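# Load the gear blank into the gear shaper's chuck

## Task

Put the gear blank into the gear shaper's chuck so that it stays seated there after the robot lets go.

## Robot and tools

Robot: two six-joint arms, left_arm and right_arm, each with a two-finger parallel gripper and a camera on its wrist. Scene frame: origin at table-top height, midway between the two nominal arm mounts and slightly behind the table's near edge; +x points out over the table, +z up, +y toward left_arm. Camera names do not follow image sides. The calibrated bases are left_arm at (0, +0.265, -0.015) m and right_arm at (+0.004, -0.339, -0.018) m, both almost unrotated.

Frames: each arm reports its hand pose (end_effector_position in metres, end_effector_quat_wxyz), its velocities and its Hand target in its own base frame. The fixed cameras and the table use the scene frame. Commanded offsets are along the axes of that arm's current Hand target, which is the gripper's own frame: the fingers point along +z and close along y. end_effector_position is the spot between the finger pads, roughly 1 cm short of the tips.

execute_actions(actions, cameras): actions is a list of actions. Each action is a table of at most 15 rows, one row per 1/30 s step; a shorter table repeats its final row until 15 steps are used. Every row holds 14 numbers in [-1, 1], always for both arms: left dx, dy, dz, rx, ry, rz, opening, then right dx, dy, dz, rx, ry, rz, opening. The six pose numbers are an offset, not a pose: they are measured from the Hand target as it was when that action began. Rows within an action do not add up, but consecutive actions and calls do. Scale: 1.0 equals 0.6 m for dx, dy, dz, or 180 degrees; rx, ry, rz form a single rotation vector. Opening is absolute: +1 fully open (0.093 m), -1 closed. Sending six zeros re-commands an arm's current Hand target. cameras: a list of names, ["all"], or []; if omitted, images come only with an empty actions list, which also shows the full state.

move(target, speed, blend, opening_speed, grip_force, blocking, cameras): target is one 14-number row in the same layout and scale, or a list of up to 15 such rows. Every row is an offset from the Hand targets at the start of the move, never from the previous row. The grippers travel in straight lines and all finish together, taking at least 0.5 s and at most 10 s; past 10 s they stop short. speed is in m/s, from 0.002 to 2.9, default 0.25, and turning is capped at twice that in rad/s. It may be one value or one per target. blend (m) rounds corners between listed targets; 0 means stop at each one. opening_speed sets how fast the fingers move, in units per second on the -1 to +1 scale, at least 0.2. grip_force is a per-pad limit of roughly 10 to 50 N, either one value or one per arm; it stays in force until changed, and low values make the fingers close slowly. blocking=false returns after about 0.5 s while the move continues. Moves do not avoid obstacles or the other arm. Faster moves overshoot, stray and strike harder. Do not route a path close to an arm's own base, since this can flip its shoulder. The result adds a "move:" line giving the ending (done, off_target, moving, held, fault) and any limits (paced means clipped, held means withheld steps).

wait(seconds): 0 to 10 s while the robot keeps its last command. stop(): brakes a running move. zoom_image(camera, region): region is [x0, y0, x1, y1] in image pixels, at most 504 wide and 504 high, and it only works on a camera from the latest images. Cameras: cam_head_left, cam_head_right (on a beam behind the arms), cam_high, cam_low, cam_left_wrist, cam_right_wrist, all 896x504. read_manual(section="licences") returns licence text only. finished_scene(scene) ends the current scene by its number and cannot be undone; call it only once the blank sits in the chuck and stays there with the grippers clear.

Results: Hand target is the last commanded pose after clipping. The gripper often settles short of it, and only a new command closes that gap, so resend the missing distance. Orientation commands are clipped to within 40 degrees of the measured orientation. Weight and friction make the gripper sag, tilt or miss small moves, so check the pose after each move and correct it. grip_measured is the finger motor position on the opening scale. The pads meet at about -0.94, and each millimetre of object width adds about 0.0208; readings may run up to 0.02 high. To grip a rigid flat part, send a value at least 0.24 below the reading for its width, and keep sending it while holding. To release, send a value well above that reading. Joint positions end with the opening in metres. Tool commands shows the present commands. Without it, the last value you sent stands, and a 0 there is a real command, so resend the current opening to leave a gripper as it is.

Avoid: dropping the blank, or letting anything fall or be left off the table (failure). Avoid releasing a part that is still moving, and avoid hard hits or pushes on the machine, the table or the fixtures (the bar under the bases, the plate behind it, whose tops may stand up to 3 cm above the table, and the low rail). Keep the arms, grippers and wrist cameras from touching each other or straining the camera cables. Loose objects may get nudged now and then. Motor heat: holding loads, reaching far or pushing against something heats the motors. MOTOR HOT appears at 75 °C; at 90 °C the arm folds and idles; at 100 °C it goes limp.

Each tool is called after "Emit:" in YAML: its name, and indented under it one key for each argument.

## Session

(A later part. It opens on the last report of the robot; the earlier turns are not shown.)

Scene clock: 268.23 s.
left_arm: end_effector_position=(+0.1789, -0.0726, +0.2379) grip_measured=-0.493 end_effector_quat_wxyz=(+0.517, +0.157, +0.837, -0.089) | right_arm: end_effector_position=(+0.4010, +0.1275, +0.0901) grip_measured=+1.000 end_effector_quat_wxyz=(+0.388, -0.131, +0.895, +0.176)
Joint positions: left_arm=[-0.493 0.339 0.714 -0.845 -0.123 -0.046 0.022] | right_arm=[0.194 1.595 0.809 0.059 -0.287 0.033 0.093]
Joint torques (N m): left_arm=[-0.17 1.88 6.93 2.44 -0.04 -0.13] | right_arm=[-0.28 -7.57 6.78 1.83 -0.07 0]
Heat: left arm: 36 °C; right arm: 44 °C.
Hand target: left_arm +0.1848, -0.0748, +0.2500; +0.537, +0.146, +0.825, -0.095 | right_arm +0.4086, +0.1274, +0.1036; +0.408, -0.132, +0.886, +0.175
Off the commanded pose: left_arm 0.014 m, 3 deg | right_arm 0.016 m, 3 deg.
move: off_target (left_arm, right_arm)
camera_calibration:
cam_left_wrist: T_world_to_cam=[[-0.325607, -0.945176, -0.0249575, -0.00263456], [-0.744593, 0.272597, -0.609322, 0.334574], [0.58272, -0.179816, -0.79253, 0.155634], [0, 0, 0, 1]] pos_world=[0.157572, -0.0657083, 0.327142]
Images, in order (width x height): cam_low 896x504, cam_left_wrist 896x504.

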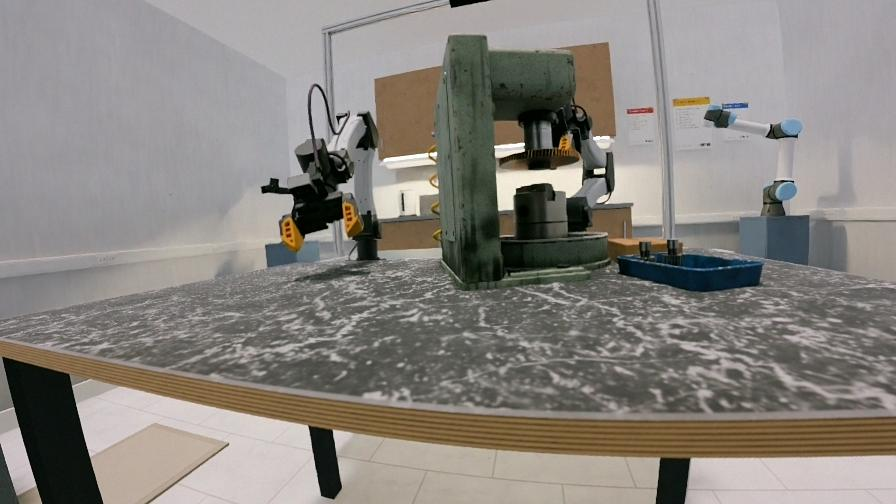

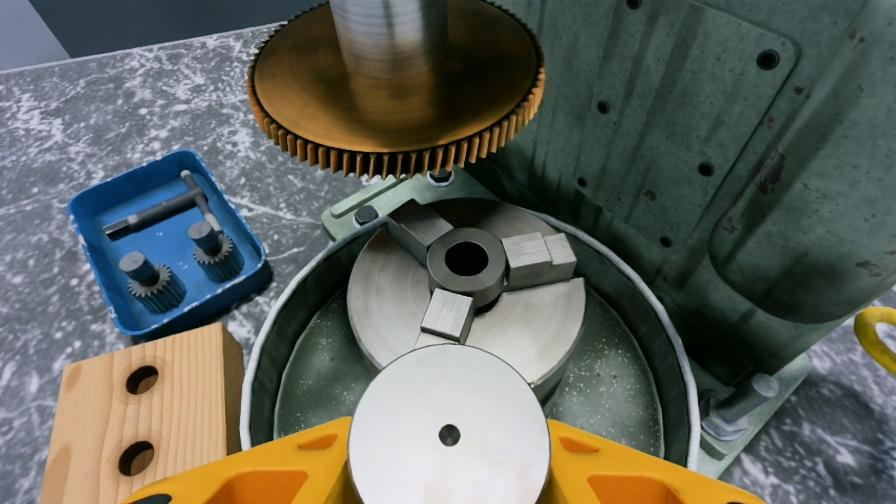

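Emit:
move:
  target: [-0.0245,-0.009,0.138,0,0,0,-0.65,0,0,0,0,0,0,1]
  speed: 0.12
  cameras: ["cam_left_wrist","cam_low","cam_head_right"]

Emit:
zoom_image:
  camera: "cam_low"
  region: [470, 80, 610, 220]

Emit:
zoom_image:
  camera: "cam_head_right"
  region: [270, 180, 430, 340]

Scene clock: 280.30 s.
left_arm: end_effector_position=(+0.2541, -0.1053, +0.2215) grip_measured=-0.493 end_effector_quat_wxyz=(+0.518, +0.146, +0.838, -0.089) | right_arm: end_effector_position=(+0.4010, +0.1275, +0.0901) grip_measured=+1.000 end_effector_quat_wxyz=(+0.388, -0.131, +0.895, +0.176)
Joint positions: left_arm=[-0.453 0.665 0.639 -0.44 -0.098 -0.047 0.022] | right_arm=[0.194 1.595 0.809 0.059 -0.287 0.033 0.093]
Joint torques (N m): left_arm=[0.9 -0.51 6.87 2.49 0.16 0.07] | right_arm=[-0.27 -7.56 6.75 1.83 -0.07 0]
Motor temperatures (°C): left_arm=[28 30 36 41 29 25 30] | right_arm=[25 37 44 42 28 25 27]
Heat: left arm: 41 °C; right arm: 44 °C.
Hand target: left_arm +0.2596, -0.1079, +0.2301; +0.537, +0.146, +0.825, -0.095 | right_arm +0.4086, +0.1274, +0.1036; +0.408, -0.132, +0.886, +0.175
Off the commanded pose: left_arm 0.010 m, 3 deg | right_arm 0.016 m, 3 deg.
move: off_target (left_arm, right_arm)
camera_calibration:
cam_left_wrist: T_world_to_cam=[[-0.308838, -0.951028, -0.0128721, -0.0171033], [-0.750606, 0.25202, -0.6108, 0.389237], [0.584132, -0.178976, -0.79168, 0.0924753], [0, 0, 0, 1]] pos_world=[0.232864, -0.0978104, 0.310737]
Images, in order (width x height): cam_head_right 896x504, cam_low 896x504, cam_left_wrist 896x504.

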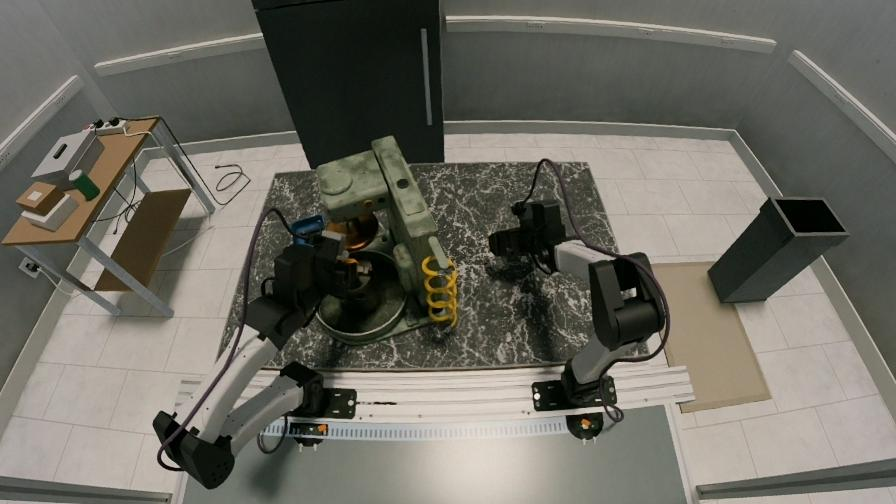

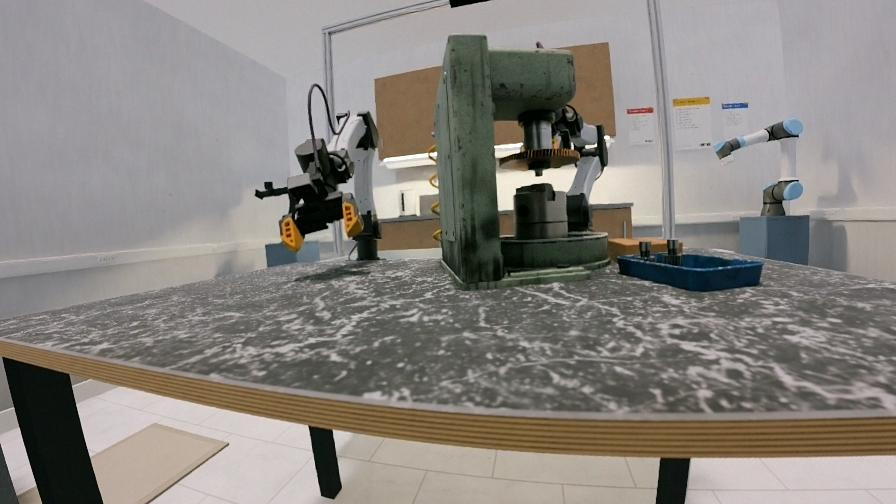

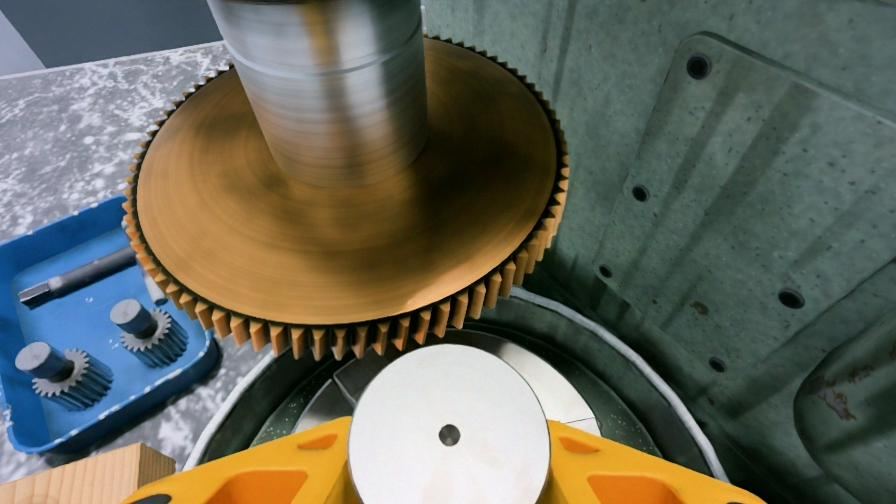

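Scaled by 3.600 from the camera's 896x504 image, which has a finer 1280x720 frame.

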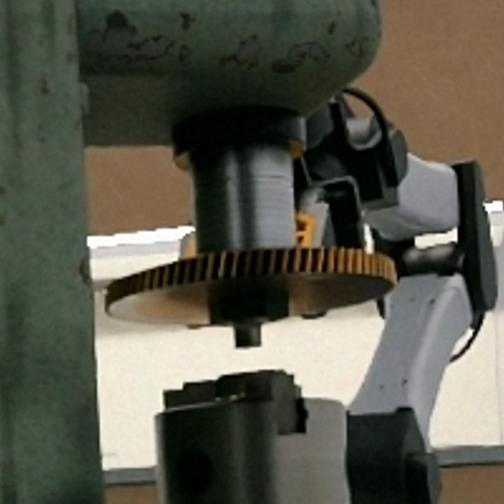

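Scaled by 3.150 from the camera's 896x504 image, which has a finer 1280x720 frame.

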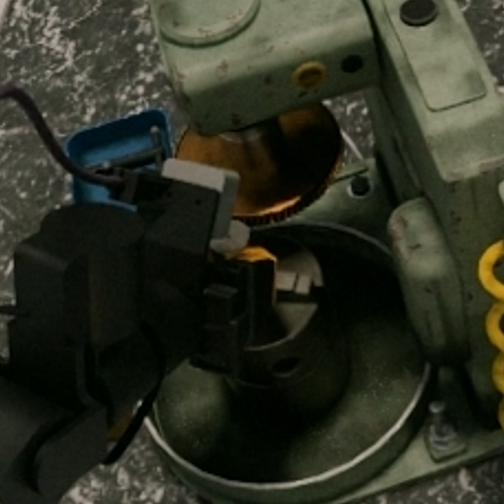

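Emit:
zoom_image:
  camera: "cam_low"
  region: [505, 160, 575, 210]

Scaled by 7.200 from the camera's 896x504 image, which has a finer 1280x720 frame.

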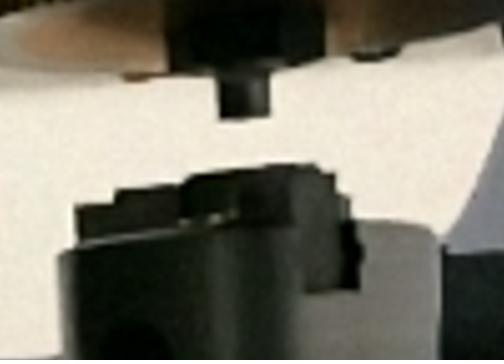

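Emit:
move:
  target: [0.003,0.003,0.0175,0,0,0,-0.65,0,0,0,0,0,0,1]
  speed: 0.06
  cameras: ["cam_low","cam_left_wrist"]

Emit:
zoom_image:
  camera: "cam_low"
  region: [505, 160, 575, 210]

Scene clock: 291.87 s.
left_arm: end_effector_position=(+0.2631, -0.1068, +0.2160) grip_measured=-0.493 end_effector_quat_wxyz=(+0.518, +0.143, +0.838, -0.091) | right_arm: end_effector_position=(+0.4010, +0.1275, +0.0901) grip_measured=+1.000 end_effector_quat_wxyz=(+0.388, -0.131, +0.895, +0.176)
Joint positions: left_arm=[-0.433 0.702 0.623 -0.385 -0.081 -0.046 0.022] | right_arm=[0.194 1.595 0.809 0.059 -0.287 0.033 0.093]
Joint torques (N m): left_arm=[0.9 -0.73 6.95 2.52 0.16 0.14] | right_arm=[-0.25 -7.62 6.79 1.83 -0.07 -0.02]
Heat: left arm: 44 °C; right arm: 44 °C.
Hand target: left_arm +0.2686, -0.1093, +0.2241; +0.537, +0.146, +0.825, -0.095 | right_arm +0.4086, +0.1274, +0.1036; +0.408, -0.132, +0.886, +0.175
Off the commanded pose: left_arm 0.010 m, 3 deg | right_arm 0.016 m, 3 deg.
move: off_target (left_arm, right_arm)
camera_calibration:
cam_left_wrist: T_world_to_cam=[[-0.305221, -0.952264, -0.00574323, -0.0183701], [-0.752543, 0.244893, -0.611316, 0.39293], [0.583541, -0.182264, -0.791366, 0.0823065], [0, 0, 0, 1]] pos_world=[0.242061, -0.0987173, 0.305234]
Images, in order (width x height): cam_low 896x504, cam_left_wrist 896x504.

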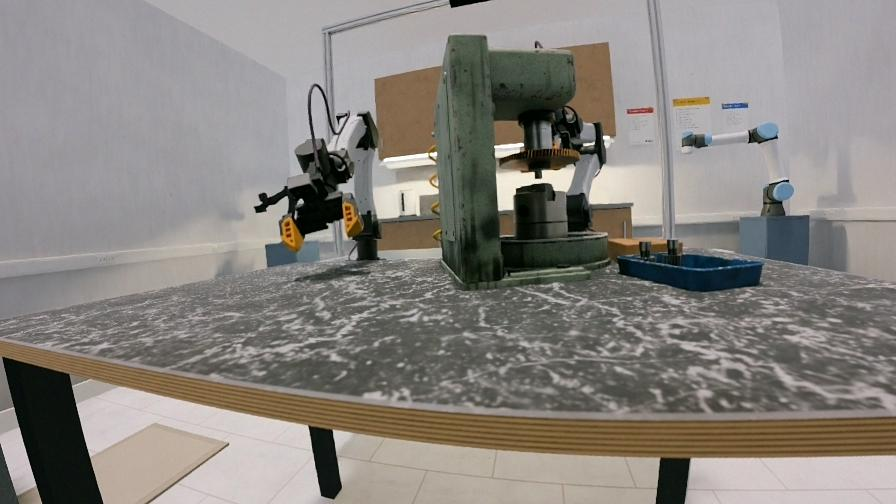

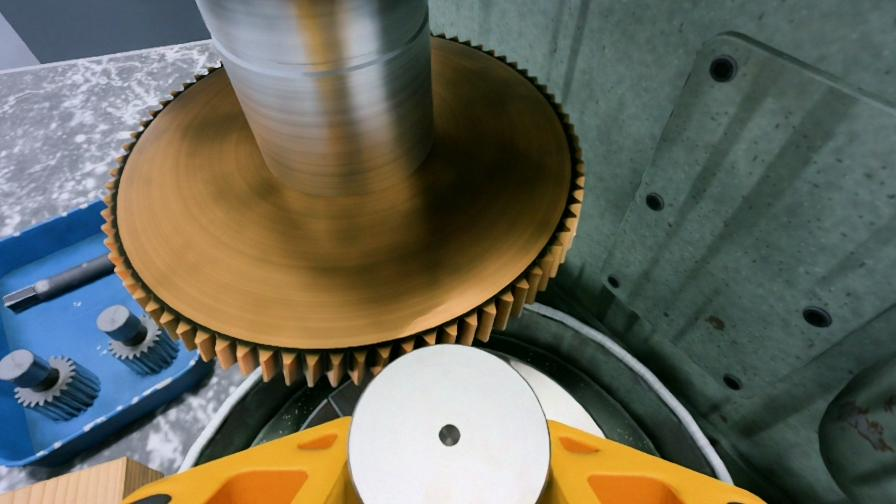

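Scaled by 7.200 from the camera's 896x504 image, which has a finer 1280x720 frame.

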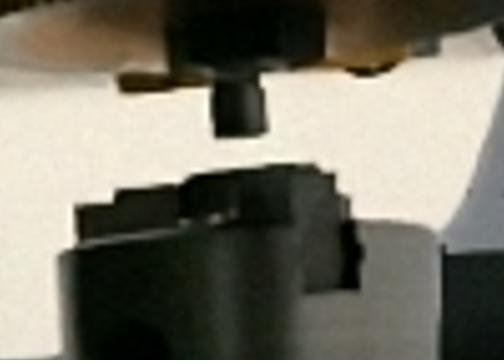

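Emit:
move:
  target:
    - [0.0092,0.001,0.004,0,0,0,-0.65,0,0,0,0,0,0,1]
    - [0.0229,0.001,0.0101,0,0,0,-0.65,0,0,0,0,0,0,1]
  speed: 0.04
  cameras: ["cam_low"]

Emit:
zoom_image:
  camera: "cam_low"
  region: [505, 160, 575, 210]

Scene clock: 296.83 s.
left_arm: end_effector_position=(+0.2673, -0.1080, +0.2073) grip_measured=-0.493 end_effector_quat_wxyz=(+0.528, +0.141, +0.832, -0.094) | right_arm: end_effector_position=(+0.4010, +0.1275, +0.0901) grip_measured=+1.000 end_effector_quat_wxyz=(+0.388, -0.131, +0.895, +0.176)
Joint positions: left_arm=[-0.429 0.702 0.567 -0.306 -0.078 -0.044 0.022] | right_arm=[0.194 1.595 0.809 0.059 -0.287 0.033 0.093]
Joint torques (N m): left_arm=[0.92 -1.33 6.37 2.28 0.18 0.15] | right_arm=[-0.28 -7.58 6.78 1.83 -0.08 -0.01]
Heat: left arm: 43 °C; right arm: 44 °C.
Hand target: left_arm +0.2688, -0.1087, +0.2092; +0.537, +0.146, +0.825, -0.095 | right_arm +0.4086, +0.1274, +0.1036; +0.408, -0.132, +0.886, +0.175
Off the commanded pose: left_arm 0.002 m, 1 deg | right_arm 0.016 m, 3 deg.
move: off_target (right_arm)
Images, in order (width x height): cam_low 896x504.

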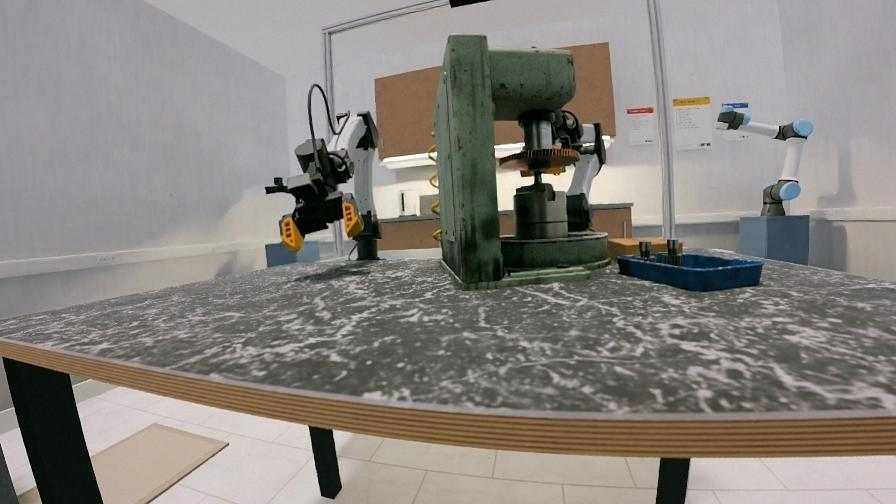

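Scaled by 7.200 from the camera's 896x504 image, which has a finer 1280x720 frame.

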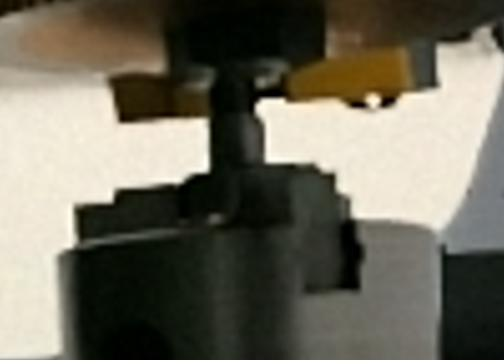

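Emit:
move:
  target:
    - [-0.003,0,-0.010,0,0.006,0,-0.65,0,0,0,0,0,0,1]
    - [0.0045,0,-0.0065,0,0.006,0,-0.65,0,0,0,0,0,0,1]
  speed: 0.04

Scene clock: 302.03 s.
left_arm: end_effector_position=(+0.2659, -0.1074, +0.2073) grip_measured=-0.493 end_effector_quat_wxyz=(+0.527, +0.141, +0.833, -0.093) | right_arm: end_effector_position=(+0.4010, +0.1275, +0.0901) grip_measured=+1.000 end_effector_quat_wxyz=(+0.388, -0.131, +0.895, +0.176)
Joint positions: left_arm=[-0.429 0.695 0.567 -0.315 -0.078 -0.044 0.022] | right_arm=[0.194 1.595 0.809 0.059 -0.287 0.033 0.093]
Joint torques (N m): left_arm=[0.76 -1.73 7.24 1.99 0.16 0.11] | right_arm=[-0.31 -7.6 6.79 1.83 -0.08 -0.01]
Heat: left arm: 44 °C; right arm: 44 °C.
Hand target: left_arm +0.2644, -0.1071, +0.2083; +0.530, +0.147, +0.830, -0.094 | right_arm +0.4086, +0.1274, +0.1036; +0.408, -0.132, +0.886, +0.175
Off the commanded pose: left_arm 0.002 m, 1 deg | right_arm 0.016 m, 3 deg.
move: off_target (right_arm)

Emit:
move:
  target:
    - [0.0087,-0.0023,-0.003,0,0.006,0,-0.65,0,0,0,0,0,0,1]
    - [0.0163,-0.0023,0.0004,0,0.006,0,-0.65,0,0,0,0,0,0,1]
  speed: 0.04
  cameras: ["cam_low"]

Emit:
zoom_image:
  camera: "cam_low"
  region: [505, 160, 575, 210]

Scene clock: 307.30 s.
left_arm: end_effector_position=(+0.2626, -0.1066, +0.2063) grip_measured=-0.493 end_effector_quat_wxyz=(+0.527, +0.142, +0.833, -0.094) | right_arm: end_effector_position=(+0.4010, +0.1275, +0.0901) grip_measured=+1.000 end_effector_quat_wxyz=(+0.388, -0.131, +0.895, +0.176)
Joint positions: left_arm=[-0.432 0.677 0.56 -0.326 -0.078 -0.044 0.022] | right_arm=[0.194 1.595 0.809 0.059 -0.287 0.033 0.093]
Joint torques (N m): left_arm=[-0.17 -1.17 6 2 0.07 0.06] | right_arm=[-0.27 -7.57 6.8 1.83 -0.07 -0.01]
Heat: left arm: 43 °C; right arm: 44 °C.
Hand target: left_arm +0.2603, -0.1070, +0.1993; +0.522, +0.148, +0.835, -0.092 | right_arm +0.4086, +0.1274, +0.1036; +0.408, -0.132, +0.886, +0.175
Off the commanded pose: left_arm 0.007 m, 1 deg | right_arm 0.016 m, 3 deg.
move: off_target (right_arm)
Images, in order (width x height): cam_low 896x504.

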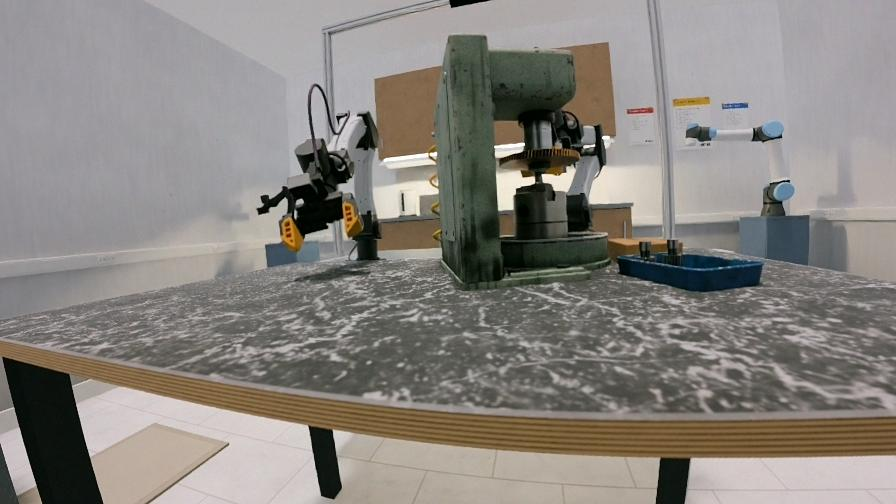

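Scaled by 7.200 from the camera's 896x504 image, which has a finer 1280x720 frame.

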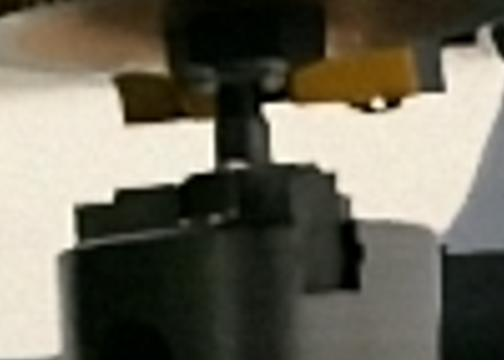

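Emit:
move:
  target: [0.0025,-0.001,-0.0057,0,0.006,0,-0.65,0,0,0,0,0,0,1]
  speed: 0.03

Emit:
move:
  target: [0.0025,-0.001,-0.0057,0,0.0,0,-0.65,0,0,0,0,0,0,1]
  speed: 0.03
  cameras: ["cam_low"]

Emit:
zoom_image:
  camera: "cam_low"
  region: [505, 160, 575, 210]

Scene clock: 314.73 s.
left_arm: end_effector_position=(+0.2613, -0.1074, +0.2063) grip_measured=-0.493 end_effector_quat_wxyz=(+0.526, +0.144, +0.832, -0.095) | right_arm: end_effector_position=(+0.4010, +0.1275, +0.0901) grip_measured=+1.000 end_effector_quat_wxyz=(+0.388, -0.131, +0.895, +0.176)
Joint positions: left_arm=[-0.436 0.673 0.56 -0.331 -0.078 -0.044 0.022] | right_arm=[0.194 1.595 0.809 0.059 -0.287 0.033 0.093]
Joint torques (N m): left_arm=[-0.29 -1.25 7.32 1.67 0.02 0.03] | right_arm=[-0.32 -7.58 6.76 1.83 -0.08 -0.01]
Heat: left arm: 43 °C; right arm: 45 °C.
Hand target: left_arm +0.2566, -0.1063, +0.1995; +0.514, +0.149, +0.840, -0.091 | right_arm +0.4086, +0.1274, +0.1036; +0.408, -0.132, +0.886, +0.175
Off the commanded pose: left_arm 0.008 m, 2 deg | right_arm 0.016 m, 3 deg.
move: off_target (right_arm)

Scene clock: 315.50 s.
left_arm: end_effector_position=(+0.2571, -0.1068, +0.2066) grip_measured=-0.493 end_effector_quat_wxyz=(+0.525, +0.146, +0.833, -0.095) | right_arm: end_effector_position=(+0.4010, +0.1275, +0.0901) grip_measured=+1.000 end_effector_quat_wxyz=(+0.388, -0.131, +0.895, +0.176)
Joint positions: left_arm=[-0.443 0.653 0.56 -0.353 -0.083 -0.044 0.022] | right_arm=[0.194 1.595 0.809 0.059 -0.287 0.033 0.093]
Joint torques (N m): left_arm=[-0.24 -1.1 7.13 1.7 0.01 -0.04] | right_arm=[-0.28 -7.58 6.8 1.83 -0.07 -0.01]
Heat: left arm: 43 °C; right arm: 45 °C.
Hand target: left_arm +0.2529, -0.1056, +0.1997; +0.514, +0.149, +0.840, -0.091 | right_arm +0.4086, +0.1274, +0.1036; +0.408, -0.132, +0.886, +0.175
Off the commanded pose: left_arm 0.008 m, 2 deg | right_arm 0.016 m, 3 deg.
move: off_target (right_arm)
Images, in order (width x height): cam_low 896x504.

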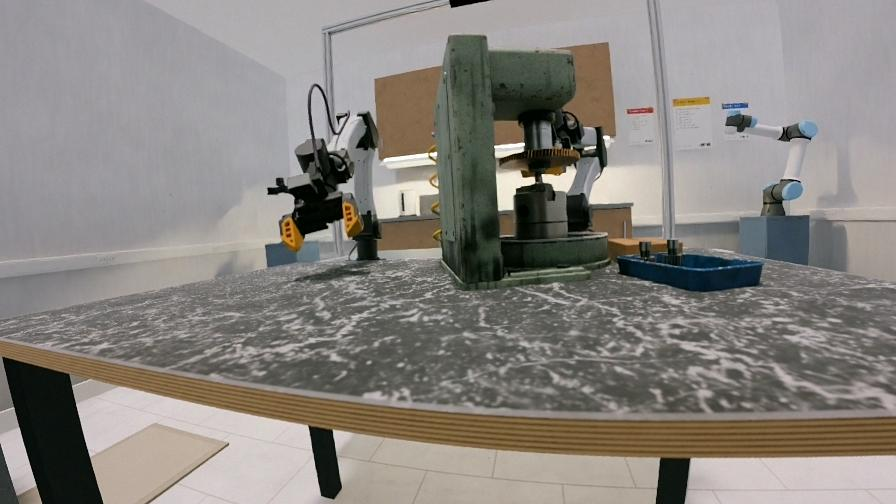

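Scaled by 7.200 from the camera's 896x504 image, which has a finer 1280x720 frame.

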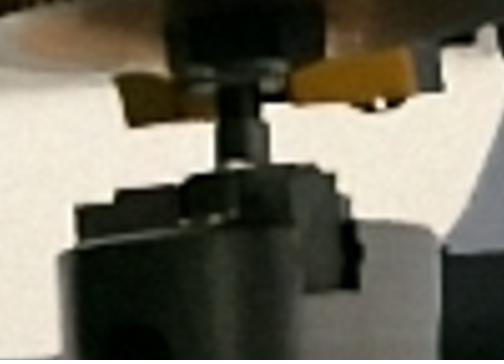

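Emit:
move:
  target: [-0.0059,0.0055,0.0165,0,0,0,-0.65,0,0,0,0,0,0,1]
  speed: 0.02

Emit:
move:
  target: [-0.0059,0.0055,0.0165,0,0,0,-0.65,0,0,0,0,0,0,1]
  speed: 0.02

Scene clock: 328.73 s.
left_arm: end_effector_position=(+0.2625, -0.1072, +0.2031) grip_measured=-0.493 end_effector_quat_wxyz=(+0.521, +0.144, +0.836, -0.096) | right_arm: end_effector_position=(+0.4010, +0.1275, +0.0901) grip_measured=+1.000 end_effector_quat_wxyz=(+0.388, -0.131, +0.895, +0.176)
Joint positions: left_arm=[-0.426 0.684 0.56 -0.331 -0.065 -0.044 0.022] | right_arm=[0.194 1.595 0.809 0.059 -0.287 0.033 0.093]
Joint torques (N m): left_arm=[1.2 0.29 7.42 1.96 0.13 0.13] | right_arm=[-0.25 -7.58 6.75 1.83 -0.08 -0.01]
Heat: left arm: 42 °C; right arm: 45 °C.
Hand target: left_arm +0.2638, -0.1060, +0.1983; +0.514, +0.149, +0.840, -0.091 | right_arm +0.4086, +0.1274, +0.1036; +0.408, -0.132, +0.886, +0.175
Off the commanded pose: left_arm 0.005 m, 1 deg | right_arm 0.016 m, 3 deg.
move: off_target (right_arm)

Scene clock: 329.67 s.
left_arm: end_effector_position=(+0.2710, -0.1092, +0.2037) grip_measured=-0.495 end_effector_quat_wxyz=(+0.524, +0.145, +0.833, -0.103) | right_arm: end_effector_position=(+0.4010, +0.1275, +0.0901) grip_measured=+1.000 end_effector_quat_wxyz=(+0.388, -0.131, +0.895, +0.176)
Joint positions: left_arm=[-0.4 0.722 0.56 -0.282 -0.029 -0.036 0.021] | right_arm=[0.194 1.595 0.809 0.059 -0.287 0.033 0.093]
Joint torques (N m): left_arm=[1.35 1.17 7.95 1.94 0.03 0.16] | right_arm=[-0.28 -7.56 6.75 1.82 -0.07 0]
Heat: left arm: 42 °C; right arm: 45 °C.
Hand target: left_arm +0.2747, -0.1065, +0.1970; +0.514, +0.148, +0.840, -0.091 | right_arm +0.4086, +0.1274, +0.1036; +0.408, -0.132, +0.886, +0.175
Off the commanded pose: left_arm 0.008 m, 2 deg | right_arm 0.016 m, 3 deg.
move: off_target (right_arm)

Emit:
move:
  target:
    - [0.014,-0.007,-0.0155,0,0,0,-0.65,0,0,0,0,0,0,1]
    - [0.03,-0.007,-0.008,0,0,0,-0.65,0,0,0,0,0,0,1]
  speed: 0.04
  cameras: ["cam_low","cam_left_wrist"]

Emit:
zoom_image:
  camera: "cam_low"
  region: [505, 160, 575, 210]

Scene clock: 334.53 s.
left_arm: end_effector_position=(+0.2665, -0.1090, +0.2023) grip_measured=-0.495 end_effector_quat_wxyz=(+0.536, +0.145, +0.825, -0.101) | right_arm: end_effector_position=(+0.4010, +0.1275, +0.0901) grip_measured=+1.000 end_effector_quat_wxyz=(+0.388, -0.131, +0.895, +0.176)
Joint positions: left_arm=[-0.421 0.682 0.523 -0.258 -0.055 -0.036 0.021] | right_arm=[0.194 1.595 0.809 0.059 -0.287 0.033 0.093]
Joint torques (N m): left_arm=[-0.18 -0.76 5.38 1.73 -0.05 0.04] | right_arm=[-0.31 -7.57 6.78 1.83 -0.07 -0.02]
Heat: left arm: 42 °C; right arm: 45 °C.
Hand target: left_arm +0.2615, -0.1063, +0.1831; +0.514, +0.149, +0.840, -0.091 | right_arm +0.4086, +0.1274, +0.1036; +0.408, -0.132, +0.886, +0.175
Off the commanded pose: left_arm 0.020 m, 3 deg | right_arm 0.016 m, 3 deg.
move: off_target (left_arm, right_arm)
camera_calibration:
cam_left_wrist: T_world_to_cam=[[-0.318967, -0.947764, 0.00185474, -0.0169753], [-0.722736, 0.241968, -0.647382, 0.386722], [0.613117, -0.207834, -0.762163, 0.0524514], [0, 0, 0, 1]] pos_world=[0.241925, -0.0987618, 0.290365]
Images, in order (width x height): cam_low 896x504, cam_left_wrist 896x504.

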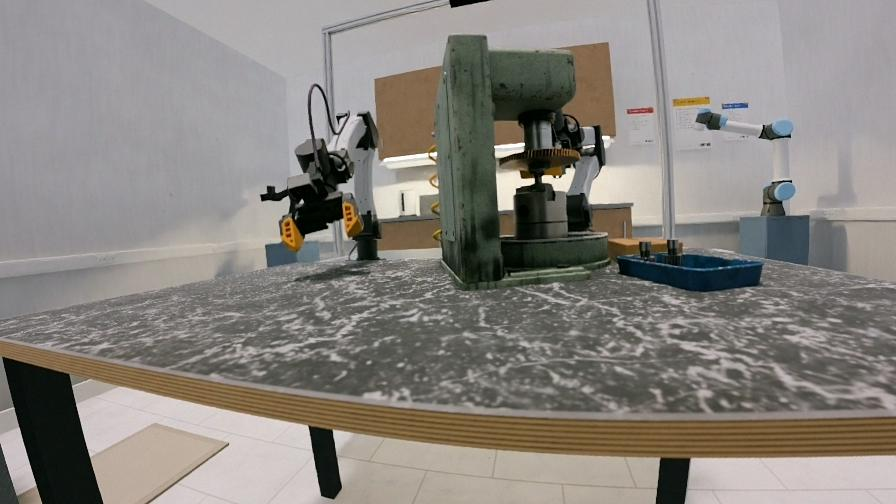

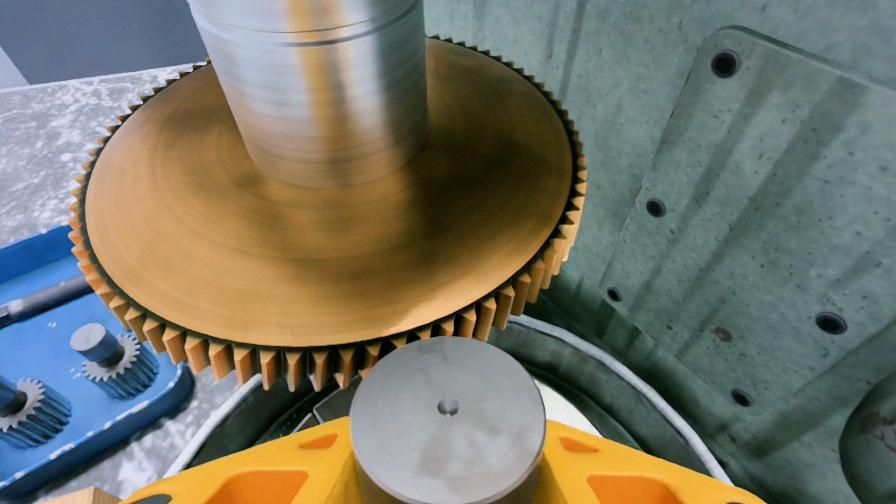

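Scaled by 7.200 from the camera's 896x504 image, which has a finer 1280x720 frame.

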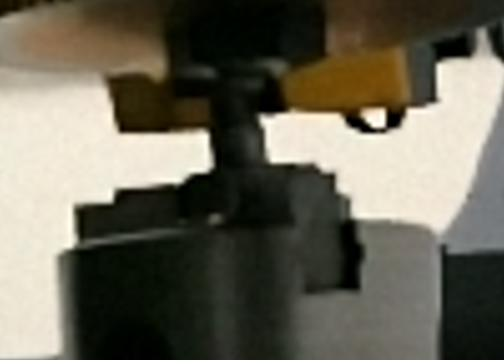

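Emit:
move:
  target: [-0.0285,-0.0015,-0.0225,0,0,0,-0.65,0,0,0,0,0,0,1]
  speed: 0.03
  cameras: ["cam_left_wrist"]

Emit:
zoom_image:
  camera: "cam_left_wrist"
  region: [250, 300, 650, 504]

Scene clock: 346.60 s.
left_arm: end_effector_position=(+0.2619, -0.1080, +0.2054) grip_measured=-0.495 end_effector_quat_wxyz=(+0.527, +0.148, +0.831, -0.097) | right_arm: end_effector_position=(+0.4010, +0.1275, +0.0901) grip_measured=+1.000 end_effector_quat_wxyz=(+0.388, -0.131, +0.895, +0.176)
Joint positions: left_arm=[-0.429 0.674 0.555 -0.321 -0.064 -0.036 0.021] | right_arm=[0.194 1.595 0.809 0.059 -0.287 0.033 0.093]
Joint torques (N m): left_arm=[-0.16 -1.1 9.46 1.43 -0.03 -0.02] | right_arm=[-0.28 -7.58 6.8 1.83 -0.07 0]
Heat: left arm: 42 °C; right arm: 45 °C.
Hand target: left_arm +0.2573, -0.1056, +0.2046; +0.514, +0.148, +0.840, -0.091 | right_arm +0.4086, +0.1274, +0.1036; +0.408, -0.132, +0.886, +0.175
Off the commanded pose: left_arm 0.005 m, 2 deg | right_arm 0.016 m, 3 deg.
move: off_target (right_arm)
camera_calibration:
cam_left_wrist: T_world_to_cam=[[-0.319446, -0.947594, -0.00438092, -0.0159965], [-0.735586, 0.250885, -0.629261, 0.385708], [0.597383, -0.197793, -0.777181, 0.066148], [0, 0, 0, 1]] pos_world=[0.239096, -0.0988429, 0.29405]
Images, in order (width x height): cam_left_wrist 896x504.

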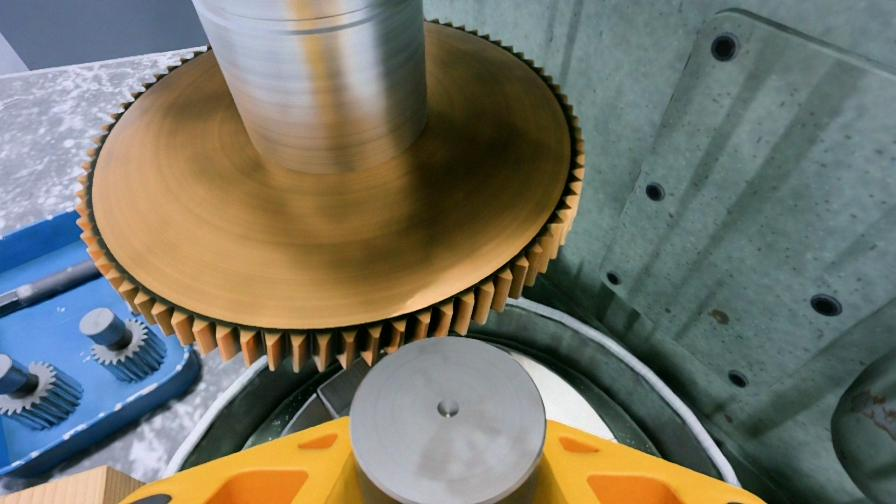

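Scaled by 1.260 from the camera's 896x504 image, which has a finer 1280x720 frame.

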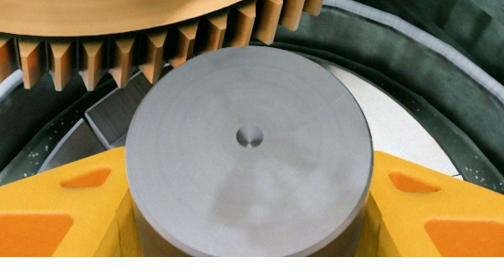

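Emit:
move:
  target: [-0.003,0.0045,0.0155,0,0,0,-0.65,0,0,0,0,0,0,1]
  speed: 0.02

Emit:
move:
  target: [-0.001,0.0018,0.0065,0,0,0,-0.65,0,0,0,0,0,0,1]
  speed: 0.02
  cameras: ["cam_left_wrist","cam_low"]

Emit:
zoom_image:
  camera: "cam_low"
  region: [505, 160, 575, 210]

Scene clock: 355.90 s.
left_arm: end_effector_position=(+0.2665, -0.1081, +0.2036) grip_measured=-0.495 end_effector_quat_wxyz=(+0.523, +0.146, +0.834, -0.097) | right_arm: end_effector_position=(+0.4010, +0.1275, +0.0901) grip_measured=+1.000 end_effector_quat_wxyz=(+0.388, -0.131, +0.895, +0.176)
Joint positions: left_arm=[-0.418 0.702 0.562 -0.31 -0.055 -0.036 0.021] | right_arm=[0.194 1.595 0.809 0.059 -0.287 0.033 0.093]
Joint torques (N m): left_arm=[1.16 0.03 8.75 1.77 0.1 0.09] | right_arm=[-0.31 -7.6 6.76 1.83 -0.07 -0.01]
Heat: left arm: 41 °C; right arm: 45 °C.
Hand target: left_arm +0.2668, -0.1062, +0.2019; +0.514, +0.148, +0.840, -0.091 | right_arm +0.4086, +0.1274, +0.1036; +0.408, -0.132, +0.886, +0.175
Off the commanded pose: left_arm 0.003 m, 1 deg | right_arm 0.016 m, 3 deg.
move: off_target (right_arm)

Scene clock: 356.67 s.
left_arm: end_effector_position=(+0.2696, -0.1091, +0.2024) grip_measured=-0.495 end_effector_quat_wxyz=(+0.521, +0.146, +0.835, -0.100) | right_arm: end_effector_position=(+0.4010, +0.1275, +0.0901) grip_measured=+1.000 end_effector_quat_wxyz=(+0.388, -0.131, +0.895, +0.176)
Joint positions: left_arm=[-0.409 0.72 0.562 -0.294 -0.043 -0.036 0.021] | right_arm=[0.194 1.595 0.809 0.059 -0.287 0.033 0.093]
Joint torques (N m): left_arm=[1.18 -0.03 8.66 1.79 0.05 0.14] | right_arm=[-0.27 -7.58 6.75 1.82 -0.07 -0.02]
Heat: left arm: 41 °C; right arm: 45 °C.
Hand target: left_arm +0.2706, -0.1065, +0.2007; +0.514, +0.148, +0.840, -0.091 | right_arm +0.4086, +0.1274, +0.1036; +0.408, -0.132, +0.886, +0.175
Off the commanded pose: left_arm 0.003 m, 1 deg | right_arm 0.016 m, 3 deg.
move: off_target (right_arm)
camera_calibration:
cam_left_wrist: T_world_to_cam=[[-0.31889, -0.947784, 0.00382104, -0.0164816], [-0.74462, 0.248036, -0.619693, 0.389964], [0.586387, -0.200459, -0.784835, 0.0633449], [0, 0, 0, 1]] pos_world=[0.247975, -0.099648, 0.291436]
Images, in order (width x height): cam_low 896x504, cam_left_wrist 896x504.

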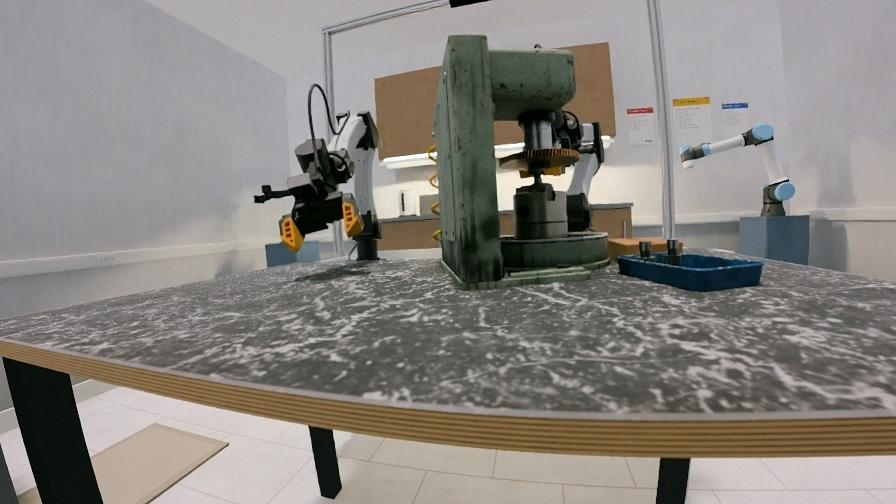

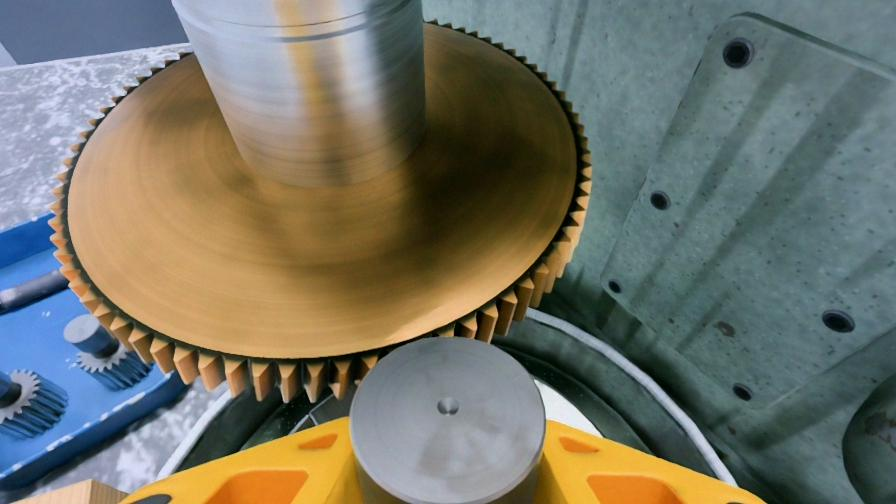

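Scaled by 7.200 from the camera's 896x504 image, which has a finer 1280x720 frame.

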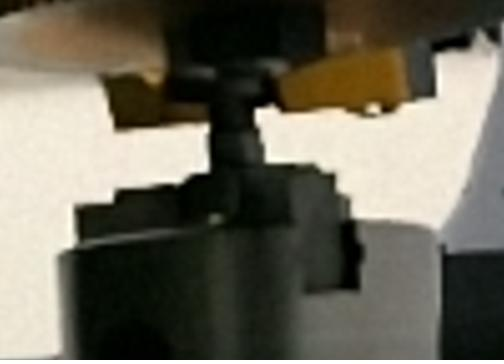

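Emit:
move:
  target: [0.0124,0.0035,0.005,0,0,0,-0.65,0,0,0,0,0,0,1]
  speed: 0.03

Emit:
move:
  target: [0.0057,-0.0046,-0.0112,0,0,0,-0.65,0,0,0,0,0,0,1]
  speed: 0.03
  cameras: ["cam_left_wrist","cam_low"]

Scene clock: 360.70 s.
left_arm: end_effector_position=(+0.2699, -0.1089, +0.2027) grip_measured=-0.495 end_effector_quat_wxyz=(+0.521, +0.146, +0.834, -0.105) | right_arm: end_effector_position=(+0.4010, +0.1275, +0.0901) grip_measured=+1.000 end_effector_quat_wxyz=(+0.388, -0.131, +0.895, +0.176)
Joint positions: left_arm=[-0.397 0.72 0.562 -0.293 -0.023 -0.036 0.021] | right_arm=[0.194 1.595 0.809 0.059 -0.287 0.033 0.093]
Joint torques (N m): left_arm=[1.37 -0.58 5.93 2.02 0 0.19] | right_arm=[-0.29 -7.6 6.76 1.84 -0.06 -0.01]
Heat: left arm: 40 °C; right arm: 45 °C.
Hand target: left_arm +0.2707, -0.1043, +0.1927; +0.514, +0.148, +0.840, -0.091 | right_arm +0.4086, +0.1274, +0.1036; +0.408, -0.132, +0.886, +0.175
Off the commanded pose: left_arm 0.011 m, 2 deg | right_arm 0.016 m, 3 deg.
move: off_target (left_arm, right_arm)

Scene clock: 361.50 s.
left_arm: end_effector_position=(+0.2680, -0.1085, +0.2039) grip_measured=-0.495 end_effector_quat_wxyz=(+0.527, +0.146, +0.831, -0.103) | right_arm: end_effector_position=(+0.4010, +0.1275, +0.0901) grip_measured=+1.000 end_effector_quat_wxyz=(+0.388, -0.131, +0.895, +0.176)
Joint positions: left_arm=[-0.404 0.702 0.552 -0.288 -0.034 -0.036 0.021] | right_arm=[0.194 1.595 0.809 0.059 -0.287 0.033 0.093]
Joint torques (N m): left_arm=[-0.03 -1.96 6.11 1.7 -0.11 0.09] | right_arm=[-0.27 -7.58 6.76 1.83 -0.07 -0.02]
Heat: left arm: 41 °C; right arm: 45 °C.
Hand target: left_arm +0.2627, -0.1042, +0.1926; +0.514, +0.148, +0.840, -0.091 | right_arm +0.4086, +0.1274, +0.1036; +0.408, -0.132, +0.886, +0.175
Off the commanded pose: left_arm 0.013 m, 2 deg | right_arm 0.016 m, 3 deg.
move: off_target (left_arm, right_arm)
camera_calibration:
cam_left_wrist: T_world_to_cam=[[-0.321891, -0.946739, 0.00847877, -0.016394], [-0.736642, 0.244812, -0.630417, 0.389297], [0.594765, -0.209171, -0.77621, 0.0605326], [0, 0, 0, 1]] pos_world=[0.245492, -0.0981636, 0.292544]
Images, in order (width x height): cam_low 896x504, cam_left_wrist 896x504.

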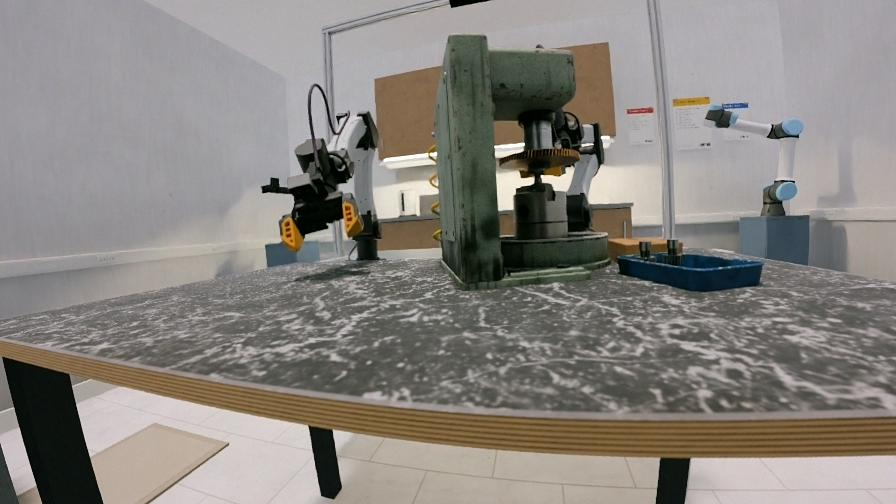

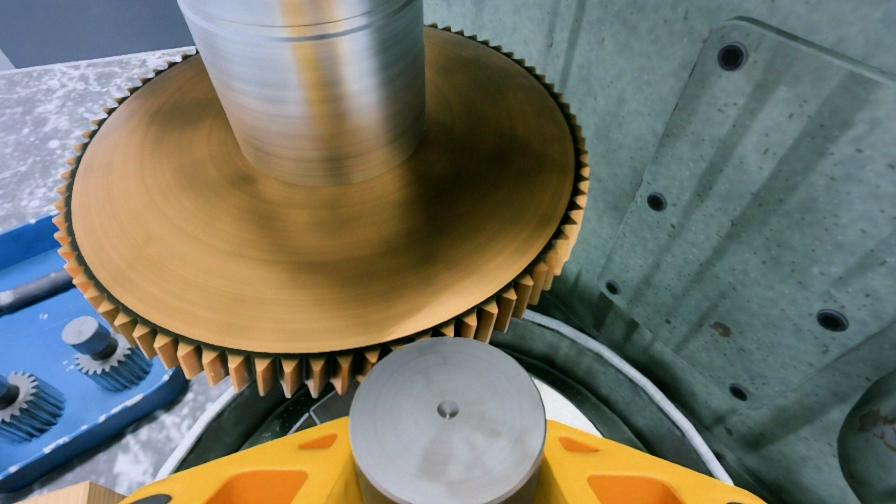

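Emit:
move:
  target: [-0.0107,-0.0087,-0.016,0,0,0,-0.65,0,0,0,0,0,0,1]
  speed: 0.03
  grip_force: [14,50]
  cameras: ["cam_left_wrist","cam_low"]

Emit:
zoom_image:
  camera: "cam_low"
  region: [505, 160, 575, 210]

Scene clock: 367.53 s.
left_arm: end_effector_position=(+0.2608, -0.1086, +0.2055) grip_measured=-0.420 end_effector_quat_wxyz=(+0.529, +0.149, +0.830, -0.093) | right_arm: end_effector_position=(+0.4010, +0.1275, +0.0901) grip_measured=+1.000 end_effector_quat_wxyz=(+0.388, -0.131, +0.895, +0.176)
Joint positions: left_arm=[-0.445 0.669 0.552 -0.321 -0.085 -0.036 0.025] | right_arm=[0.194 1.595 0.809 0.059 -0.287 0.033 0.093]
Joint torques (N m): left_arm=[-0.28 -1.07 9.06 1.46 0.01 -0.11] | right_arm=[-0.29 -7.61 6.79 1.83 -0.06 -0.01]
Heat: left arm: 41 °C; right arm: 45 °C.
Hand target: left_arm +0.2556, -0.1072, +0.2028; +0.514, +0.148, +0.840, -0.091 | right_arm +0.4086, +0.1274, +0.1036; +0.408, -0.132, +0.886, +0.175
Off the commanded pose: left_arm 0.006 m, 2 deg | right_arm 0.016 m, 3 deg.
grip_force (N): 14, 50
move: off_target (right_arm)
camera_calibration:
cam_left_wrist: T_world_to_cam=[[-0.316679, -0.948439, -0.0133482, -0.0159241], [-0.73276, 0.253552, -0.631486, 0.385139], [0.60231, -0.190197, -0.775272, 0.0658603], [0, 0, 0, 1]] pos_world=[0.237503, -0.100229, 0.294057]
Images, in order (width x height): cam_low 896x504, cam_left_wrist 896x504.

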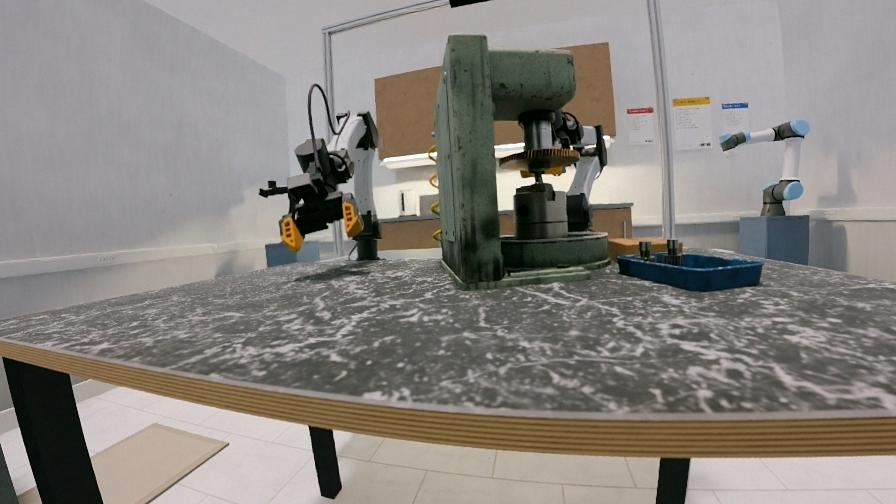

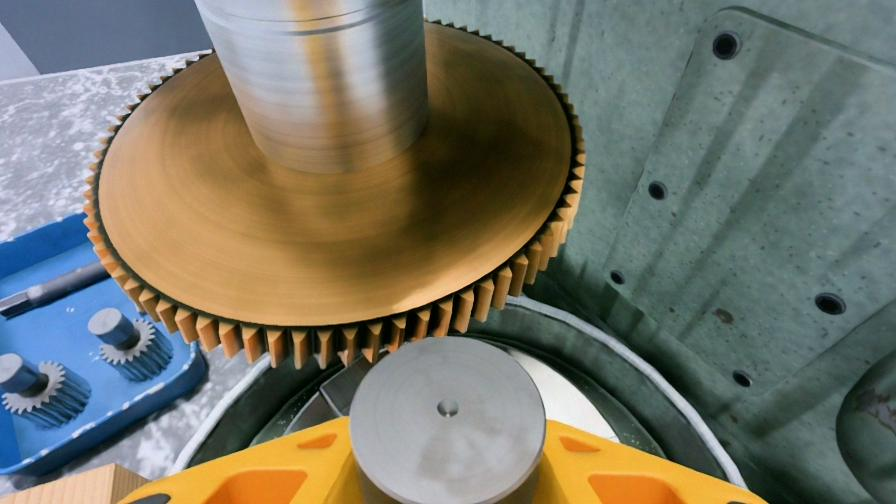

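Scaled by 7.200 from the camera's 896x504 image, which has a finer 1280x720 frame.

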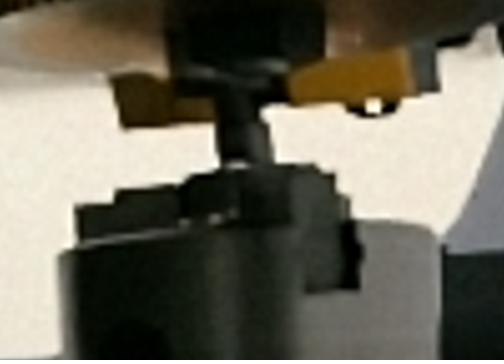

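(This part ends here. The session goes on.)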